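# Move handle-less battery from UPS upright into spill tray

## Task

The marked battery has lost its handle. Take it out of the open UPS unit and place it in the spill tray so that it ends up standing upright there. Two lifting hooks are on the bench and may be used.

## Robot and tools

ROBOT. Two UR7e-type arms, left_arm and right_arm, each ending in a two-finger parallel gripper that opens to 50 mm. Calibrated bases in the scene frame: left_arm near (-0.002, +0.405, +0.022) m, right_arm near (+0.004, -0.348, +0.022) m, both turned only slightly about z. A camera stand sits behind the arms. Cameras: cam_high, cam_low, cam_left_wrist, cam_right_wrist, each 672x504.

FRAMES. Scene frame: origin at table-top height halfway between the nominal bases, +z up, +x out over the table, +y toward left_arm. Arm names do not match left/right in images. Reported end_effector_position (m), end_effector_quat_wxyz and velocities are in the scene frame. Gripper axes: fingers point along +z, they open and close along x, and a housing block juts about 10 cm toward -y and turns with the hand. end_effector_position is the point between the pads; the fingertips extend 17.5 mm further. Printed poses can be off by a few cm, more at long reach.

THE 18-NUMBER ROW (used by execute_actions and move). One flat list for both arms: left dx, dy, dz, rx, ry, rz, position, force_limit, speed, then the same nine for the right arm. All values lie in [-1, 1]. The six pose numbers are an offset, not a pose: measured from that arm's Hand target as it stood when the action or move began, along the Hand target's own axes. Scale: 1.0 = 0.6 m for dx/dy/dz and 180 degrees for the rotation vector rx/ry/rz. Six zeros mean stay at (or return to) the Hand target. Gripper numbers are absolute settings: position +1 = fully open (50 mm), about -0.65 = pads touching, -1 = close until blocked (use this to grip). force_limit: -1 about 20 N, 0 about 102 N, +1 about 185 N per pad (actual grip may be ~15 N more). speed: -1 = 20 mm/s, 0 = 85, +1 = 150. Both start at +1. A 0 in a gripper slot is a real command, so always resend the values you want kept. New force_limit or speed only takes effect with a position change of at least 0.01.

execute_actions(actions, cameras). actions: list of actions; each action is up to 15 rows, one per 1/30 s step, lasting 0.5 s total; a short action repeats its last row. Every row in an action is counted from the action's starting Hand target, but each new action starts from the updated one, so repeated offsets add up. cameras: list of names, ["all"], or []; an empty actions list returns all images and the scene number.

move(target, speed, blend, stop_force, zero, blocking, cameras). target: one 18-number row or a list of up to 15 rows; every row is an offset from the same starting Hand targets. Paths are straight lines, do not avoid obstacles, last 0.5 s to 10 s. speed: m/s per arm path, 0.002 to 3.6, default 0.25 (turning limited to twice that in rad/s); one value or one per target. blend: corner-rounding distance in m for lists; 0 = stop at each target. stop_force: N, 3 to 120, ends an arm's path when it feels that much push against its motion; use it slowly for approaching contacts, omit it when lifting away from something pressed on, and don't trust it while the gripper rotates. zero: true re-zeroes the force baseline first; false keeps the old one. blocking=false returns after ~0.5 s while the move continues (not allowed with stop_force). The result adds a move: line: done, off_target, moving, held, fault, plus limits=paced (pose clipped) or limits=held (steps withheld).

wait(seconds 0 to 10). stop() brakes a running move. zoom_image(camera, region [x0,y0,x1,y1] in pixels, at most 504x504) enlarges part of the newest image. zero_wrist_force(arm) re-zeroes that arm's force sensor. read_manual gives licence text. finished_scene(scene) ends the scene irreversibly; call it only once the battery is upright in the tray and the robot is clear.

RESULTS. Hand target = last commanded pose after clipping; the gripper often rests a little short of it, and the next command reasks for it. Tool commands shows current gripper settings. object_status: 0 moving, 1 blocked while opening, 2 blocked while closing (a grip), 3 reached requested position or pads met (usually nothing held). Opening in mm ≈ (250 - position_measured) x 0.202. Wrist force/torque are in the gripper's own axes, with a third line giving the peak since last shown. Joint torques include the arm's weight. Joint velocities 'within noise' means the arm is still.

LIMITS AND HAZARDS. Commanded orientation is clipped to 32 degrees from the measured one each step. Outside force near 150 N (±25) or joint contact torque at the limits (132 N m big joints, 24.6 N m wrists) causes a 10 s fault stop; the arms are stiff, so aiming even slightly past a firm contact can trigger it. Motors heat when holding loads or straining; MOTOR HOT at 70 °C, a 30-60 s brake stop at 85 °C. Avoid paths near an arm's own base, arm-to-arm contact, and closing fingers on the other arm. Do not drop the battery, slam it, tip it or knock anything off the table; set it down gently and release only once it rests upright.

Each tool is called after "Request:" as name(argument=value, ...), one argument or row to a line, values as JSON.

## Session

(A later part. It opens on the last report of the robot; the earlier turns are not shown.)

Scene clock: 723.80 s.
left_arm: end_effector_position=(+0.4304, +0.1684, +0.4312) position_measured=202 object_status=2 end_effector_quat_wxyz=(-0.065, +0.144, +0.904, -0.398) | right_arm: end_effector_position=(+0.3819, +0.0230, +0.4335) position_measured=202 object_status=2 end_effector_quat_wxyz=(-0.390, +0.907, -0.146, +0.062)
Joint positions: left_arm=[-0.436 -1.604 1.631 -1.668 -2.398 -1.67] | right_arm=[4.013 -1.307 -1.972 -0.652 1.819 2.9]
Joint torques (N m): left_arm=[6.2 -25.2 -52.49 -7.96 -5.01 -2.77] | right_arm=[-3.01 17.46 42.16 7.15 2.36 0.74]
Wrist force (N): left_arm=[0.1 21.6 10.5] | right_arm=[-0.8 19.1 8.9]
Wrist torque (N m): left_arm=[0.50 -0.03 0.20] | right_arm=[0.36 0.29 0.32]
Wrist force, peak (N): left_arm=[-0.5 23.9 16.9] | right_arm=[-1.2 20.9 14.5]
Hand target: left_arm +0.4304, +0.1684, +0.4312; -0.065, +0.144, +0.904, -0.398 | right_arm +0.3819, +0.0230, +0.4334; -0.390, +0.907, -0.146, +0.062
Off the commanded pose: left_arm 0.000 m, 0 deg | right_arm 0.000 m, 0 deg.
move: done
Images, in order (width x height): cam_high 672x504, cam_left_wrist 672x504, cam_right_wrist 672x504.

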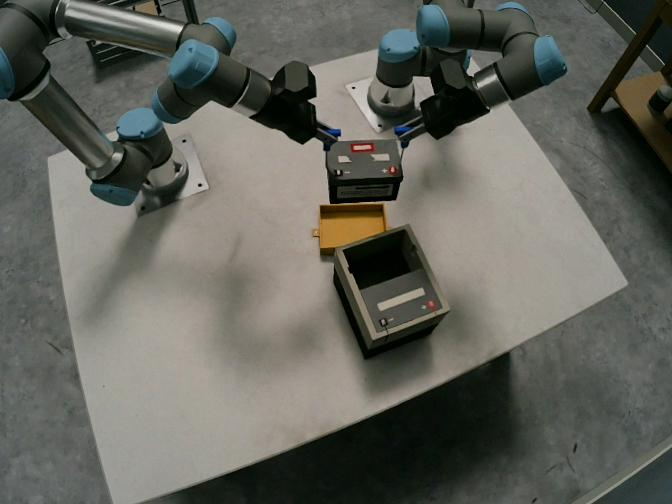

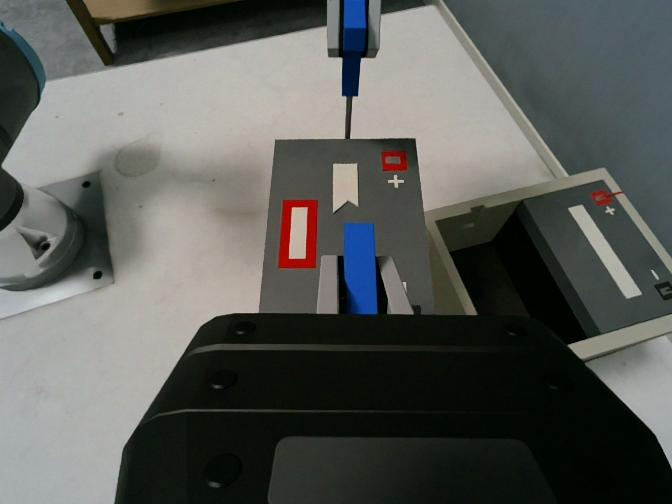

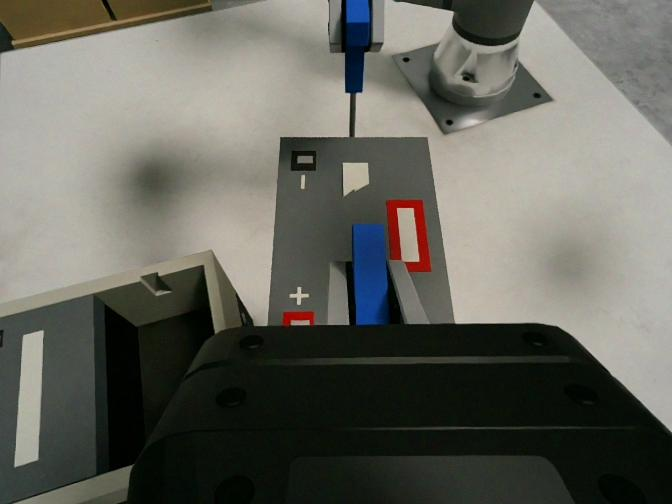

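Request:
move(
  target=[0,0.2337,0.2134,0,0,0,-1,-0.5,-0.9,0,0.2296,0.2179,0,0,0,-1,-0.5,-0.9],
  cameras=["cam_left_wrist","cam_right_wrist","cam_high"],
  speed=0.08,
)

Request:
zoom_image(
  camera="cam_high",
  region=[280, 120, 440, 280],
)

Scene clock: 735.57 s.
left_arm: end_effector_position=(+0.4301, +0.1688, +0.2413) position_measured=202 object_status=2 end_effector_quat_wxyz=(-0.065, +0.144, +0.904, -0.398) | right_arm: end_effector_position=(+0.3817, +0.0232, +0.2434) position_measured=202 object_status=2 end_effector_quat_wxyz=(-0.390, +0.907, -0.146, +0.062)
Joint positions: left_arm=[-0.436 -1.478 2.009 -2.172 -2.398 -1.669] | right_arm=[4.014 -1.529 -2.331 -0.071 1.819 2.901]
Joint torques (N m): left_arm=[6.09 -45.66 -46.7 -4.69 -5.89 -2.89] | right_arm=[8.95 30.42 34.44 8.27 0.61 1.8]
Wrist force (N): left_arm=[0.7 18.2 13.6] | right_arm=[-0.8 15.4 12.3]
Wrist torque (N m): left_arm=[0.79 -0.06 0.13] | right_arm=[0.73 0.23 0.28]
Wrist force, peak (N): left_arm=[0.6 20.2 17.2] | right_arm=[-1.0 17.8 15.5]
Hand target: left_arm +0.4301, +0.1688, +0.2414; -0.065, +0.144, +0.904, -0.398 | right_arm +0.3817, +0.0232, +0.2435; -0.390, +0.907, -0.146, +0.062
Off the commanded pose: left_arm 0.000 m, 0 deg | right_arm 0.000 m, 0 deg.
move: done
Images, in order (width x height): cam_high 672x504, cam_left_wrist 672x504, cam_right_wrist 672x504.

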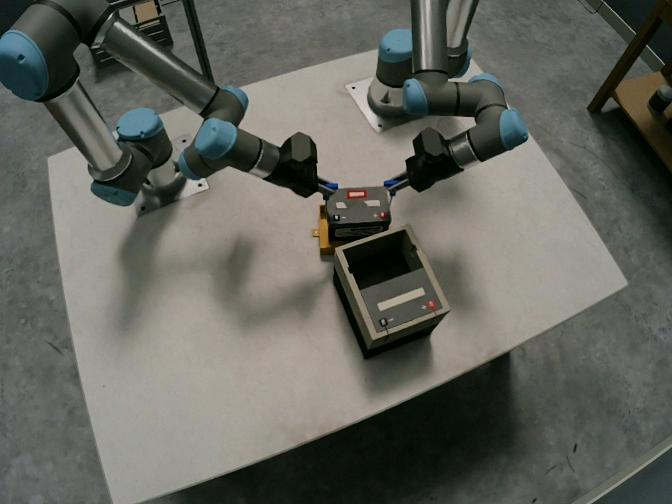

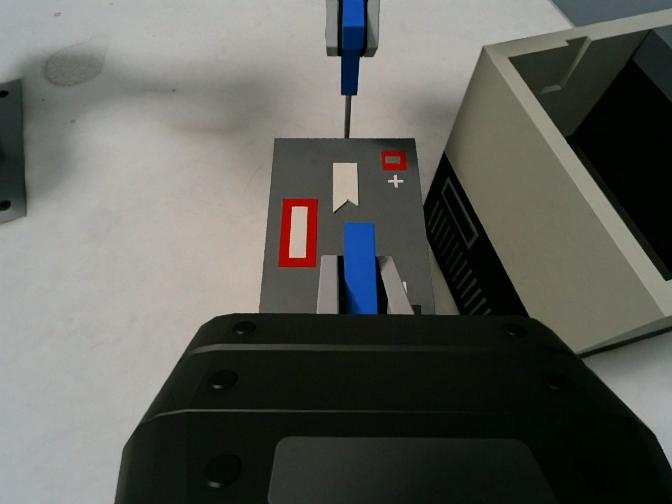

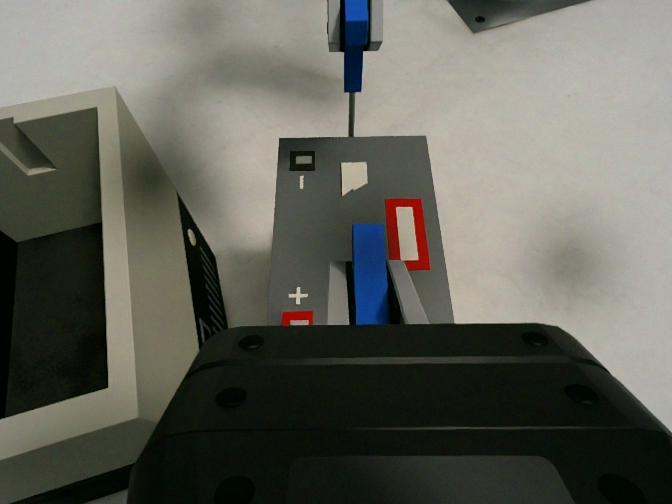

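Scaled by 3.150 from the camera's 672x504 image, which has a finer 960x720 frame.

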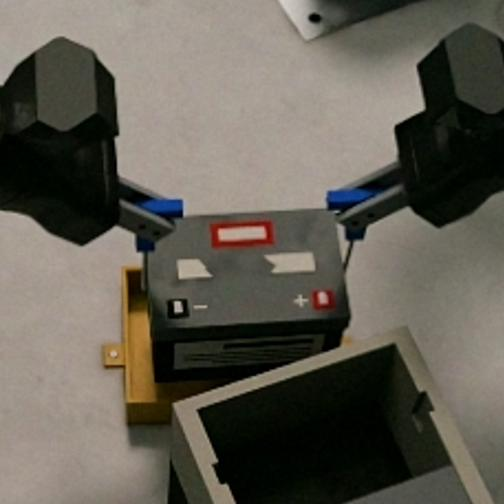

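Request:
move(
  target=[0.0018,0.0082,0.0283,0,0,0,-1,-0.5,-0.9,-0.0018,0.029,0.006,0,0,0,-1,-0.5,-0.9],
  cameras=["cam_high","cam_low"],
  speed=0.06,
)

Request:
zoom_image(
  camera="cam_high",
  region=[300, 170, 400, 260],
)

Request:
zoom_image(
  camera="cam_low",
  region=[360, 200, 520, 320],
)

Scene clock: 760.67 s.
left_arm: end_effector_position=(+0.4261, +0.1604, +0.2261) position_measured=202 object_status=2 end_effector_quat_wxyz=(-0.065, +0.144, +0.904, -0.398) | right_arm: end_effector_position=(+0.3778, +0.0146, +0.2283) position_measured=202 object_status=2 end_effector_quat_wxyz=(-0.390, +0.907, -0.146, +0.062)
Joint positions: left_arm=[-0.455 -1.46 2.042 -2.243 -2.396 -1.698] | right_arm=[4.008 -1.542 -2.371 -0.019 1.823 2.896]
Joint torques (N m): left_arm=[7.75 -47.39 -46.34 -3.35 -4.05 3.06] | right_arm=[1.12 36.92 36.64 5.91 1.81 0.42]
Wrist force (N): left_arm=[0.4 18.2 14.1] | right_arm=[-0.7 15.3 12.9]
Wrist torque (N m): left_arm=[0.84 -0.04 0.23] | right_arm=[0.80 0.24 0.34]
Wrist force, peak (N): left_arm=[0.8 18.6 16.0] | right_arm=[-1.2 16.8 13.4]
Hand target: left_arm +0.4262, +0.1604, +0.2263; -0.065, +0.144, +0.904, -0.398 | right_arm +0.3778, +0.0146, +0.2284; -0.390, +0.907, -0.146, +0.062
Off the commanded pose: left_arm 0.000 m, 0 deg | right_arm 0.000 m, 0 deg.
move: done
Images, in order (width x height): cam_high 672x504, cam_low 672x504.

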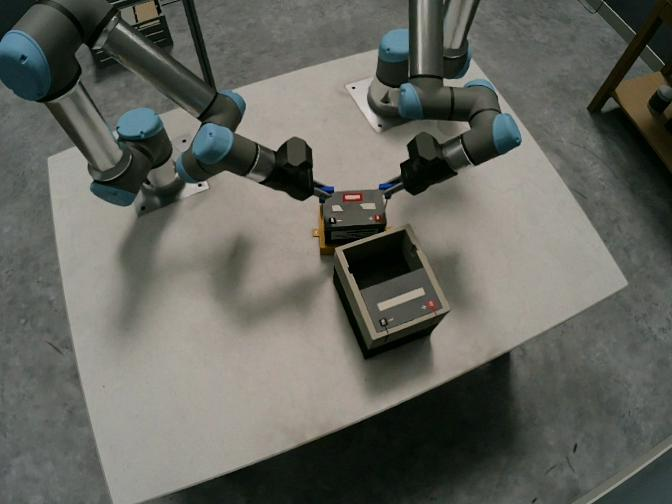

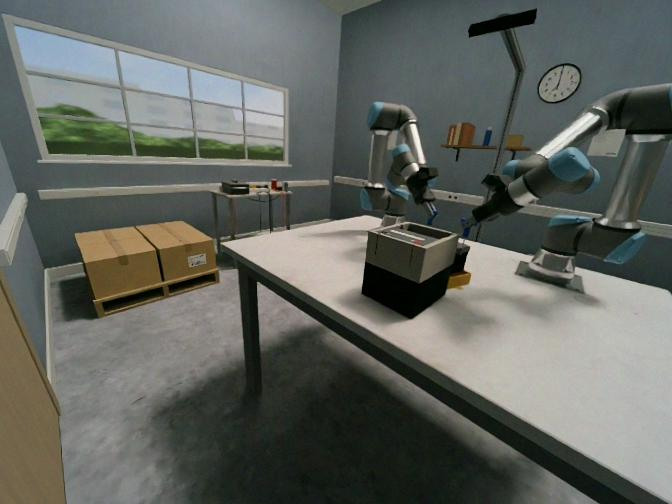

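Scaled by 5.040 from the camera's 672x504 image, which has a finer 960x720 frame.

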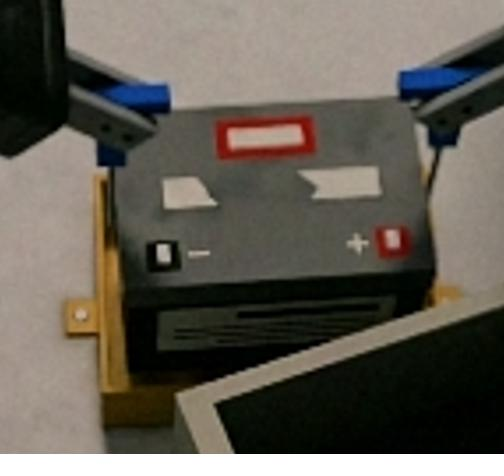

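Scaled by 3.150 from the camera's 672x504 image, which has a finer 960x720 frame.

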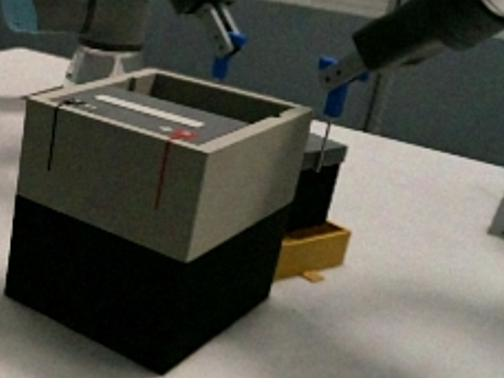

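Request:
zoom_image(
  camera="cam_high",
  region=[312, 215, 352, 260],
)

Request:
zoom_image(
  camera="cam_low",
  region=[430, 240, 490, 300],
)

Scaled by 11.200 from the camera's 672x504 image, which has a finer 960x720 frame.

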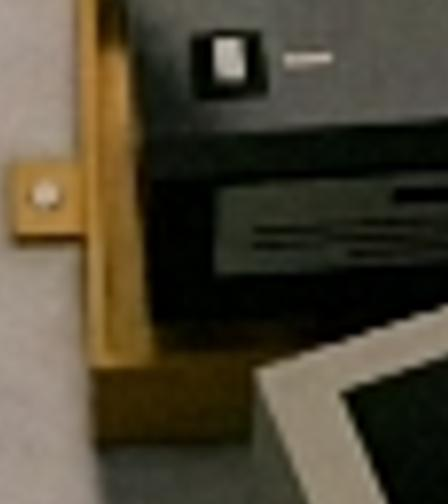

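Scaled by 8.400 from the camera's 672x504 image, which has a finer 960x720 frame.

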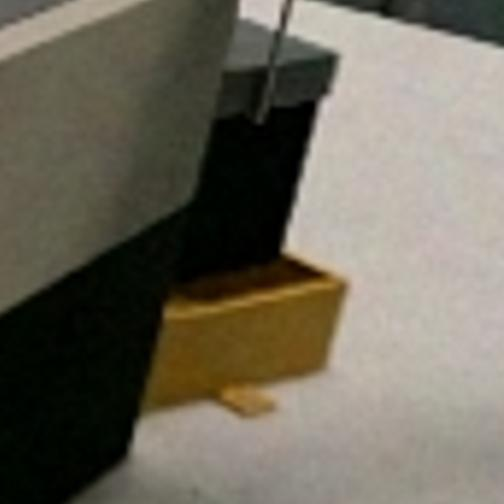

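Request:
move(
  target=[
    [0.0067,-0.0012,0.0012,0,0,0,-1,-0.5,-0.9,-0.0067,0.0012,-0.0012,0,0,0,-1,-0.5,-0.9],
    [0.0067,0.0173,0.0181,0,0,0,-1,-0.5,-0.9,-0.0067,0.0193,0.016,0,0,0,-1,-0.5,-0.9],
  ],
  cameras=["cam_high"],
  speed=0.05,
)

Request:
zoom_image(
  camera="cam_high",
  region=[312, 215, 352, 260],
)

Request:
zoom_image(
  camera="cam_high",
  region=[360, 185, 400, 230],
)

Scene clock: 798.80 s.
left_arm: end_effector_position=(+0.4219, +0.1608, +0.2111) position_measured=202 object_status=2 end_effector_quat_wxyz=(-0.065, +0.144, +0.904, -0.398) | right_arm: end_effector_position=(+0.3736, +0.0149, +0.2133) position_measured=202 object_status=2 end_effector_quat_wxyz=(-0.390, +0.907, -0.146, +0.062)
Joint positions: left_arm=[-0.458 -1.447 2.073 -2.291 -2.396 -1.702] | right_arm=[4.018 -1.571 -2.398 0.038 1.816 2.904]
Joint torques (N m): left_arm=[7.49 -48.39 -46.41 -3.69 -4.12 0.69] | right_arm=[-11.47 36.97 35.33 5.94 2.96 -1.15]
Wrist force (N): left_arm=[0.1 17.8 14.8] | right_arm=[-1.0 14.9 13.4]
Wrist torque (N m): left_arm=[0.89 0.02 0.24] | right_arm=[0.82 0.28 0.25]
Wrist force, peak (N): left_arm=[0.6 19.2 16.7] | right_arm=[-1.0 16.6 14.8]
Hand target: left_arm +0.4220, +0.1607, +0.2113; -0.065, +0.144, +0.904, -0.398 | right_arm +0.3736, +0.0149, +0.2134; -0.390, +0.907, -0.146, +0.062
Off the commanded pose: left_arm 0.000 m, 0 deg | right_arm 0.000 m, 0 deg.
move: done
Images, in order (width x height): cam_high 672x504.

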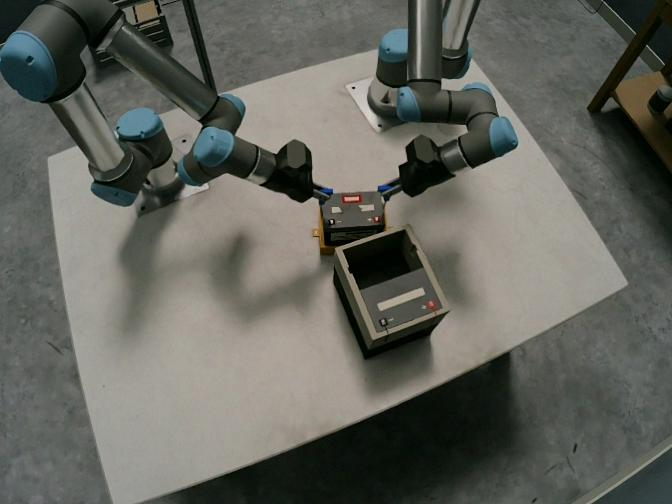

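Scaled by 11.200 from the camera's 672x504 image, which has a finer 960x720 frame.

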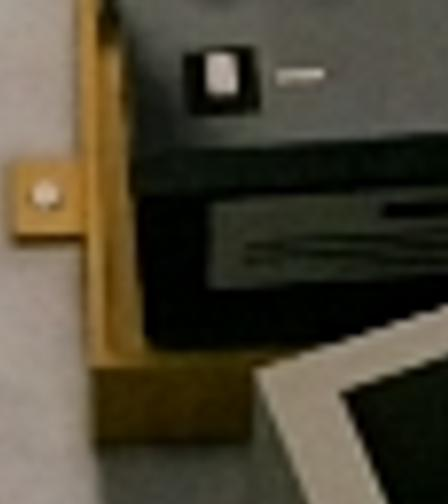

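Scaled by 11.200 from the camera's 672x504 image, which has a finer 960x720 frame.

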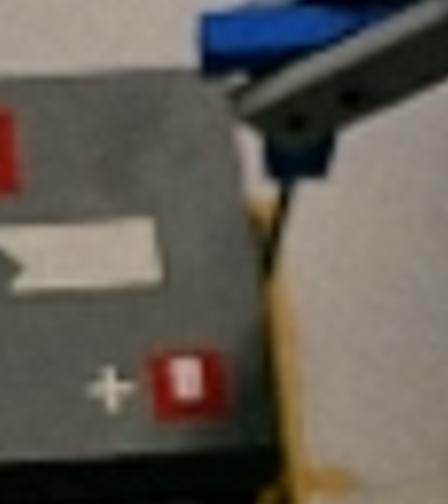

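Request:
move(
  target=[0.0085,0,0,0,0,0,-1,-0.5,-0.9,-0.0085,0,0,0,0,0,-1,-0.5,-0.9],
  cameras=[],
  speed=0.05,
)

Request:
move(
  target=[0,0.0431,0.0393,0,0,0,-1,-0.5,-0.9,0,0.0423,0.0401,0,0,0,-1,-0.5,-0.9],
  cameras=["cam_high"],
  speed=0.025,
  stop_force=9,
)

Request:
zoom_image(
  camera="cam_high",
  region=[312, 185, 392, 260],
)

Scene clock: 811.17 s.
left_arm: end_effector_position=(+0.4171, +0.1624, +0.2113) position_measured=202 object_status=2 end_effector_quat_wxyz=(-0.065, +0.144, +0.904, -0.398) | right_arm: end_effector_position=(+0.3687, +0.0166, +0.2134) position_measured=202 object_status=2 end_effector_quat_wxyz=(-0.390, +0.907, -0.146, +0.062)
Joint positions: left_arm=[-0.459 -1.458 2.086 -2.294 -2.396 -1.703] | right_arm=[4.033 -1.563 -2.406 0.042 1.806 2.914]
Joint torques (N m): left_arm=[-4.84 -28.78 -35.32 -7.74 -3.5 -2.67] | right_arm=[-10.23 23.9 31.89 10.22 1.36 -0.71]
Wrist force (N): left_arm=[0.3 18.0 15.0] | right_arm=[-1.0 15.1 13.3]
Wrist torque (N m): left_arm=[0.90 0.00 0.24] | right_arm=[0.80 0.28 0.26]
Wrist force, peak (N): left_arm=[0.2 18.2 15.0] | right_arm=[-1.1 15.6 13.3]
Hand target: left_arm +0.4172, +0.1623, +0.2113; -0.065, +0.144, +0.904, -0.398 | right_arm +0.3688, +0.0165, +0.2134; -0.390, +0.907, -0.146, +0.062
Off the commanded pose: left_arm 0.000 m, 0 deg | right_arm 0.000 m, 0 deg.
move: done
No camera images: "cameras" was empty.

Scene clock: 813.40 s.
left_arm: end_effector_position=(+0.4171, +0.1624, +0.1837) position_measured=202 object_status=2 end_effector_quat_wxyz=(-0.065, +0.144, +0.904, -0.398) | right_arm: end_effector_position=(+0.3687, +0.0165, +0.1856) position_measured=202 object_status=2 end_effector_quat_wxyz=(-0.390, +0.907, -0.146, +0.062)
Joint positions: left_arm=[-0.459 -1.412 2.12 -2.375 -2.396 -1.703] | right_arm=[4.033 -1.639 -2.437 0.149 1.806 2.914]
Joint torques (N m): left_arm=[-4.98 -26.12 -40.45 -7.28 -2.51 -0.39] | right_arm=[-8.81 16.13 31.54 10.39 1.97 -0.33]
Wrist force (N): left_arm=[0.4 9.4 9.3] | right_arm=[-1.1 13.5 9.6]
Wrist torque (N m): left_arm=[0.63 0.00 0.23] | right_arm=[0.64 0.29 0.26]
Wrist force, peak (N): left_arm=[0.1 18.1 14.9] | right_arm=[-1.1 15.6 13.2]
Hand target: left_arm +0.4171, +0.1624, +0.1837; -0.065, +0.144, +0.904, -0.398 (not the last commanded pose) | right_arm +0.3687, +0.0165, +0.1856; -0.390, +0.907, -0.146, +0.062 (not the last commanded pose)
Off the commanded pose: left_arm 0.007 m, 0 deg | right_arm 0.007 m, 0 deg.
move: contact (left_arm, right_arm)
Images, in order (width x height): cam_high 672x504.

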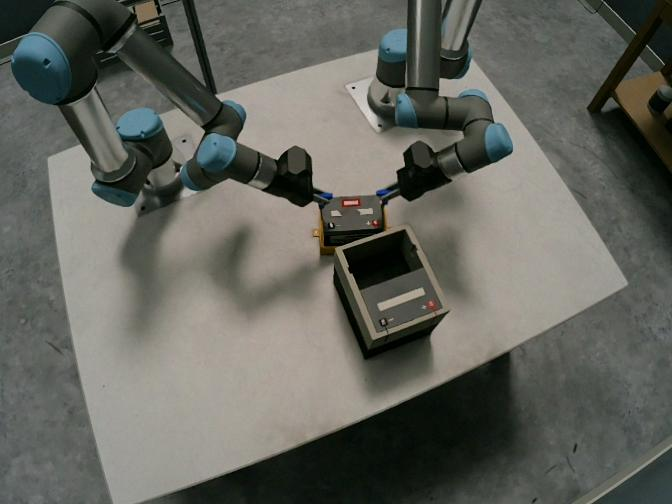

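Scaled by 6.300 from the camera's 672x504 image, which has a finer 960x720 frame.

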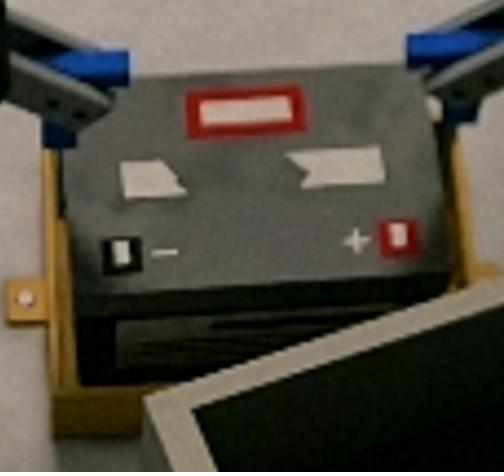

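Request:
move(
  target=[0,0.0074,0.0067,0,0,0,-1,-0.5,-0.9,0,0.00725,0.0069,0,0,0,-1,-0.5,-0.9],
  cameras=[],
  speed=0.03,
)

Scene clock: 818.60 s.
left_arm: end_effector_position=(+0.4171, +0.1624, +0.1776) position_measured=202 object_status=2 end_effector_quat_wxyz=(-0.065, +0.144, +0.904, -0.398) | right_arm: end_effector_position=(+0.3687, +0.0165, +0.1795) position_measured=202 object_status=2 end_effector_quat_wxyz=(-0.390, +0.907, -0.146, +0.062)
Joint positions: left_arm=[-0.459 -1.4 2.127 -2.393 -2.396 -1.703] | right_arm=[4.033 -1.658 -2.443 0.173 1.806 2.914]
Joint torques (N m): left_arm=[6.55 -39.5 -16.97 -1.64 -0.49 2.7] | right_arm=[-2.45 29.4 20.34 2.1 0.89 0.47]
Wrist force (N): left_arm=[0.5 1.4 0.9] | right_arm=[-1.0 4.0 -3.0]
Wrist torque (N m): left_arm=[0.18 -0.01 0.23] | right_arm=[0.12 0.25 0.28]
Wrist force, peak (N): left_arm=[0.4 10.2 9.8] | right_arm=[-0.9 14.1 10.0]
Hand target: left_arm +0.4171, +0.1624, +0.1777; -0.065, +0.144, +0.904, -0.398 | right_arm +0.3687, +0.0165, +0.1796; -0.390, +0.907, -0.146, +0.062
Off the commanded pose: left_arm 0.000 m, 0 deg | right_arm 0.000 m, 0 deg.
move: done
No camera images: "cameras" was empty.

Request:
move(
  target=[0,0.0112,-0.0123,0,0,0,-1,-0.5,-0.9,0,0.0115,-0.0121,0,0,0,-1,-0.5,-0.9],
  cameras=[],
  speed=0.03,
  stop_force=8,
)

Scene clock: 828.43 s.
left_arm: end_effector_position=(+0.4203, +0.1719, +0.1778) position_measured=202 object_status=2 end_effector_quat_wxyz=(-0.065, +0.144, +0.904, -0.398) | right_arm: end_effector_position=(+0.3656, +0.0070, +0.1796) position_measured=202 object_status=2 end_effector_quat_wxyz=(-0.390, +0.907, -0.146, +0.062)
Joint positions: left_arm=[-0.437 -1.401 2.12 -2.361 -2.398 -1.672] | right_arm=[4.023 -1.639 -2.463 0.173 1.813 2.907]
Joint torques (N m): left_arm=[-6.93 -31.3 -10.15 -6.08 -0.81 -2.76] | right_arm=[11.64 8.58 25.45 4.02 -1.64 1.51]
Wrist force (N): left_arm=[0.4 1.3 0.8] | right_arm=[-0.8 2.0 0.3]
Wrist torque (N m): left_arm=[0.19 0.01 0.14] | right_arm=[0.46 0.24 0.35]
Wrist force, peak (N): left_arm=[0.5 1.8 0.9] | right_arm=[-1.2 5.8 -0.7]
Hand target: left_arm +0.4202, +0.1719, +0.1777; -0.065, +0.144, +0.904, -0.398 | right_arm +0.3656, +0.0070, +0.1796; -0.390, +0.907, -0.146, +0.062
Off the commanded pose: left_arm 0.000 m, 0 deg | right_arm 0.000 m, 0 deg.
move: done
No camera images: "cameras" was empty.

Request:
move(
  target=[
    [0,0.0672,-0.0738,0,0,0,-1,-0.5,-0.9,0,0.069,-0.0726,0,0,0,-1,-0.5,-0.9],
    [0,0.141,-0.0064,0,0,0,-1,-0.5,-0.9,0,0.1415,-0.0038,0,0,0,-1,-0.5,-0.9],
  ],
  cameras=["cam_high","cam_low"],
  speed=[0.06,0.1],
  blend=0.005,
)

Request:
zoom_image(
  camera="cam_high",
  region=[282, 155, 422, 280],
)

Scene clock: 837.10 s.
left_arm: end_effector_position=(+0.4387, +0.2289, +0.1179) position_measured=202 object_status=2 end_effector_quat_wxyz=(-0.065, +0.144, +0.904, -0.398) | right_arm: end_effector_position=(+0.3467, -0.0500, +0.1195) position_measured=202 object_status=2 end_effector_quat_wxyz=(-0.390, +0.907, -0.146, +0.062)
Joint positions: left_arm=[-0.311 -1.28 2.121 -2.346 -2.398 -1.485] | right_arm=[3.951 -1.772 -2.625 0.454 1.863 2.854]
Joint torques (N m): left_arm=[4.74 -31.43 -33.17 -3.46 -2.77 -1.99] | right_arm=[4.53 8 18.92 6.28 2.78 0.84]
Wrist force (N): left_arm=[0.4 1.0 0.5] | right_arm=[-0.8 2.1 0.1]
Wrist torque (N m): left_arm=[0.14 0.02 0.21] | right_arm=[0.47 0.25 0.27]
Wrist force, peak (N): left_arm=[0.6 3.0 2.0] | right_arm=[-0.9 3.4 1.1]
Hand target: left_arm +0.4388, +0.2289, +0.1179; -0.065, +0.144, +0.904, -0.398 | right_arm +0.3467, -0.0500, +0.1195; -0.390, +0.907, -0.146, +0.062
Off the commanded pose: left_arm 0.000 m, 0 deg | right_arm 0.000 m, 0 deg.
move: done
Images, in order (width x height): cam_high 672x504, cam_low 672x504.

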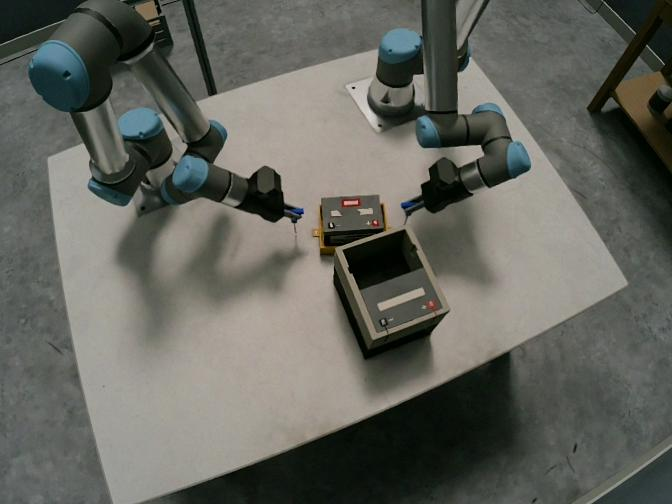

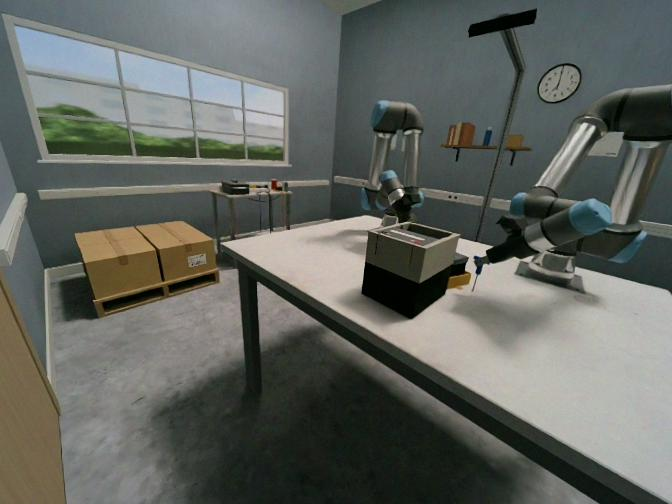

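Scaled by 3.600 from the camera's 672x504 image, which has a finer 960x720 frame.

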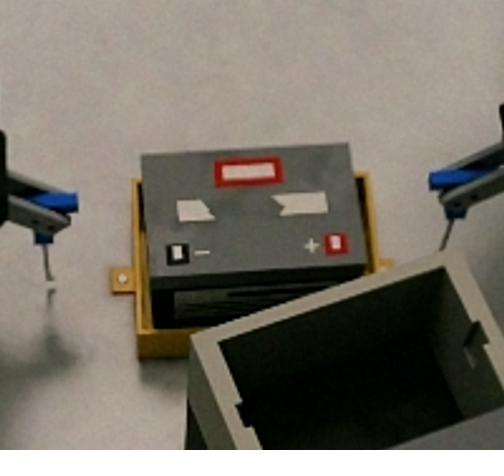

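Battery is in the tray, upright.

Request:
finished_scene(
  scene=2,
)

The scene is finished: the task was done.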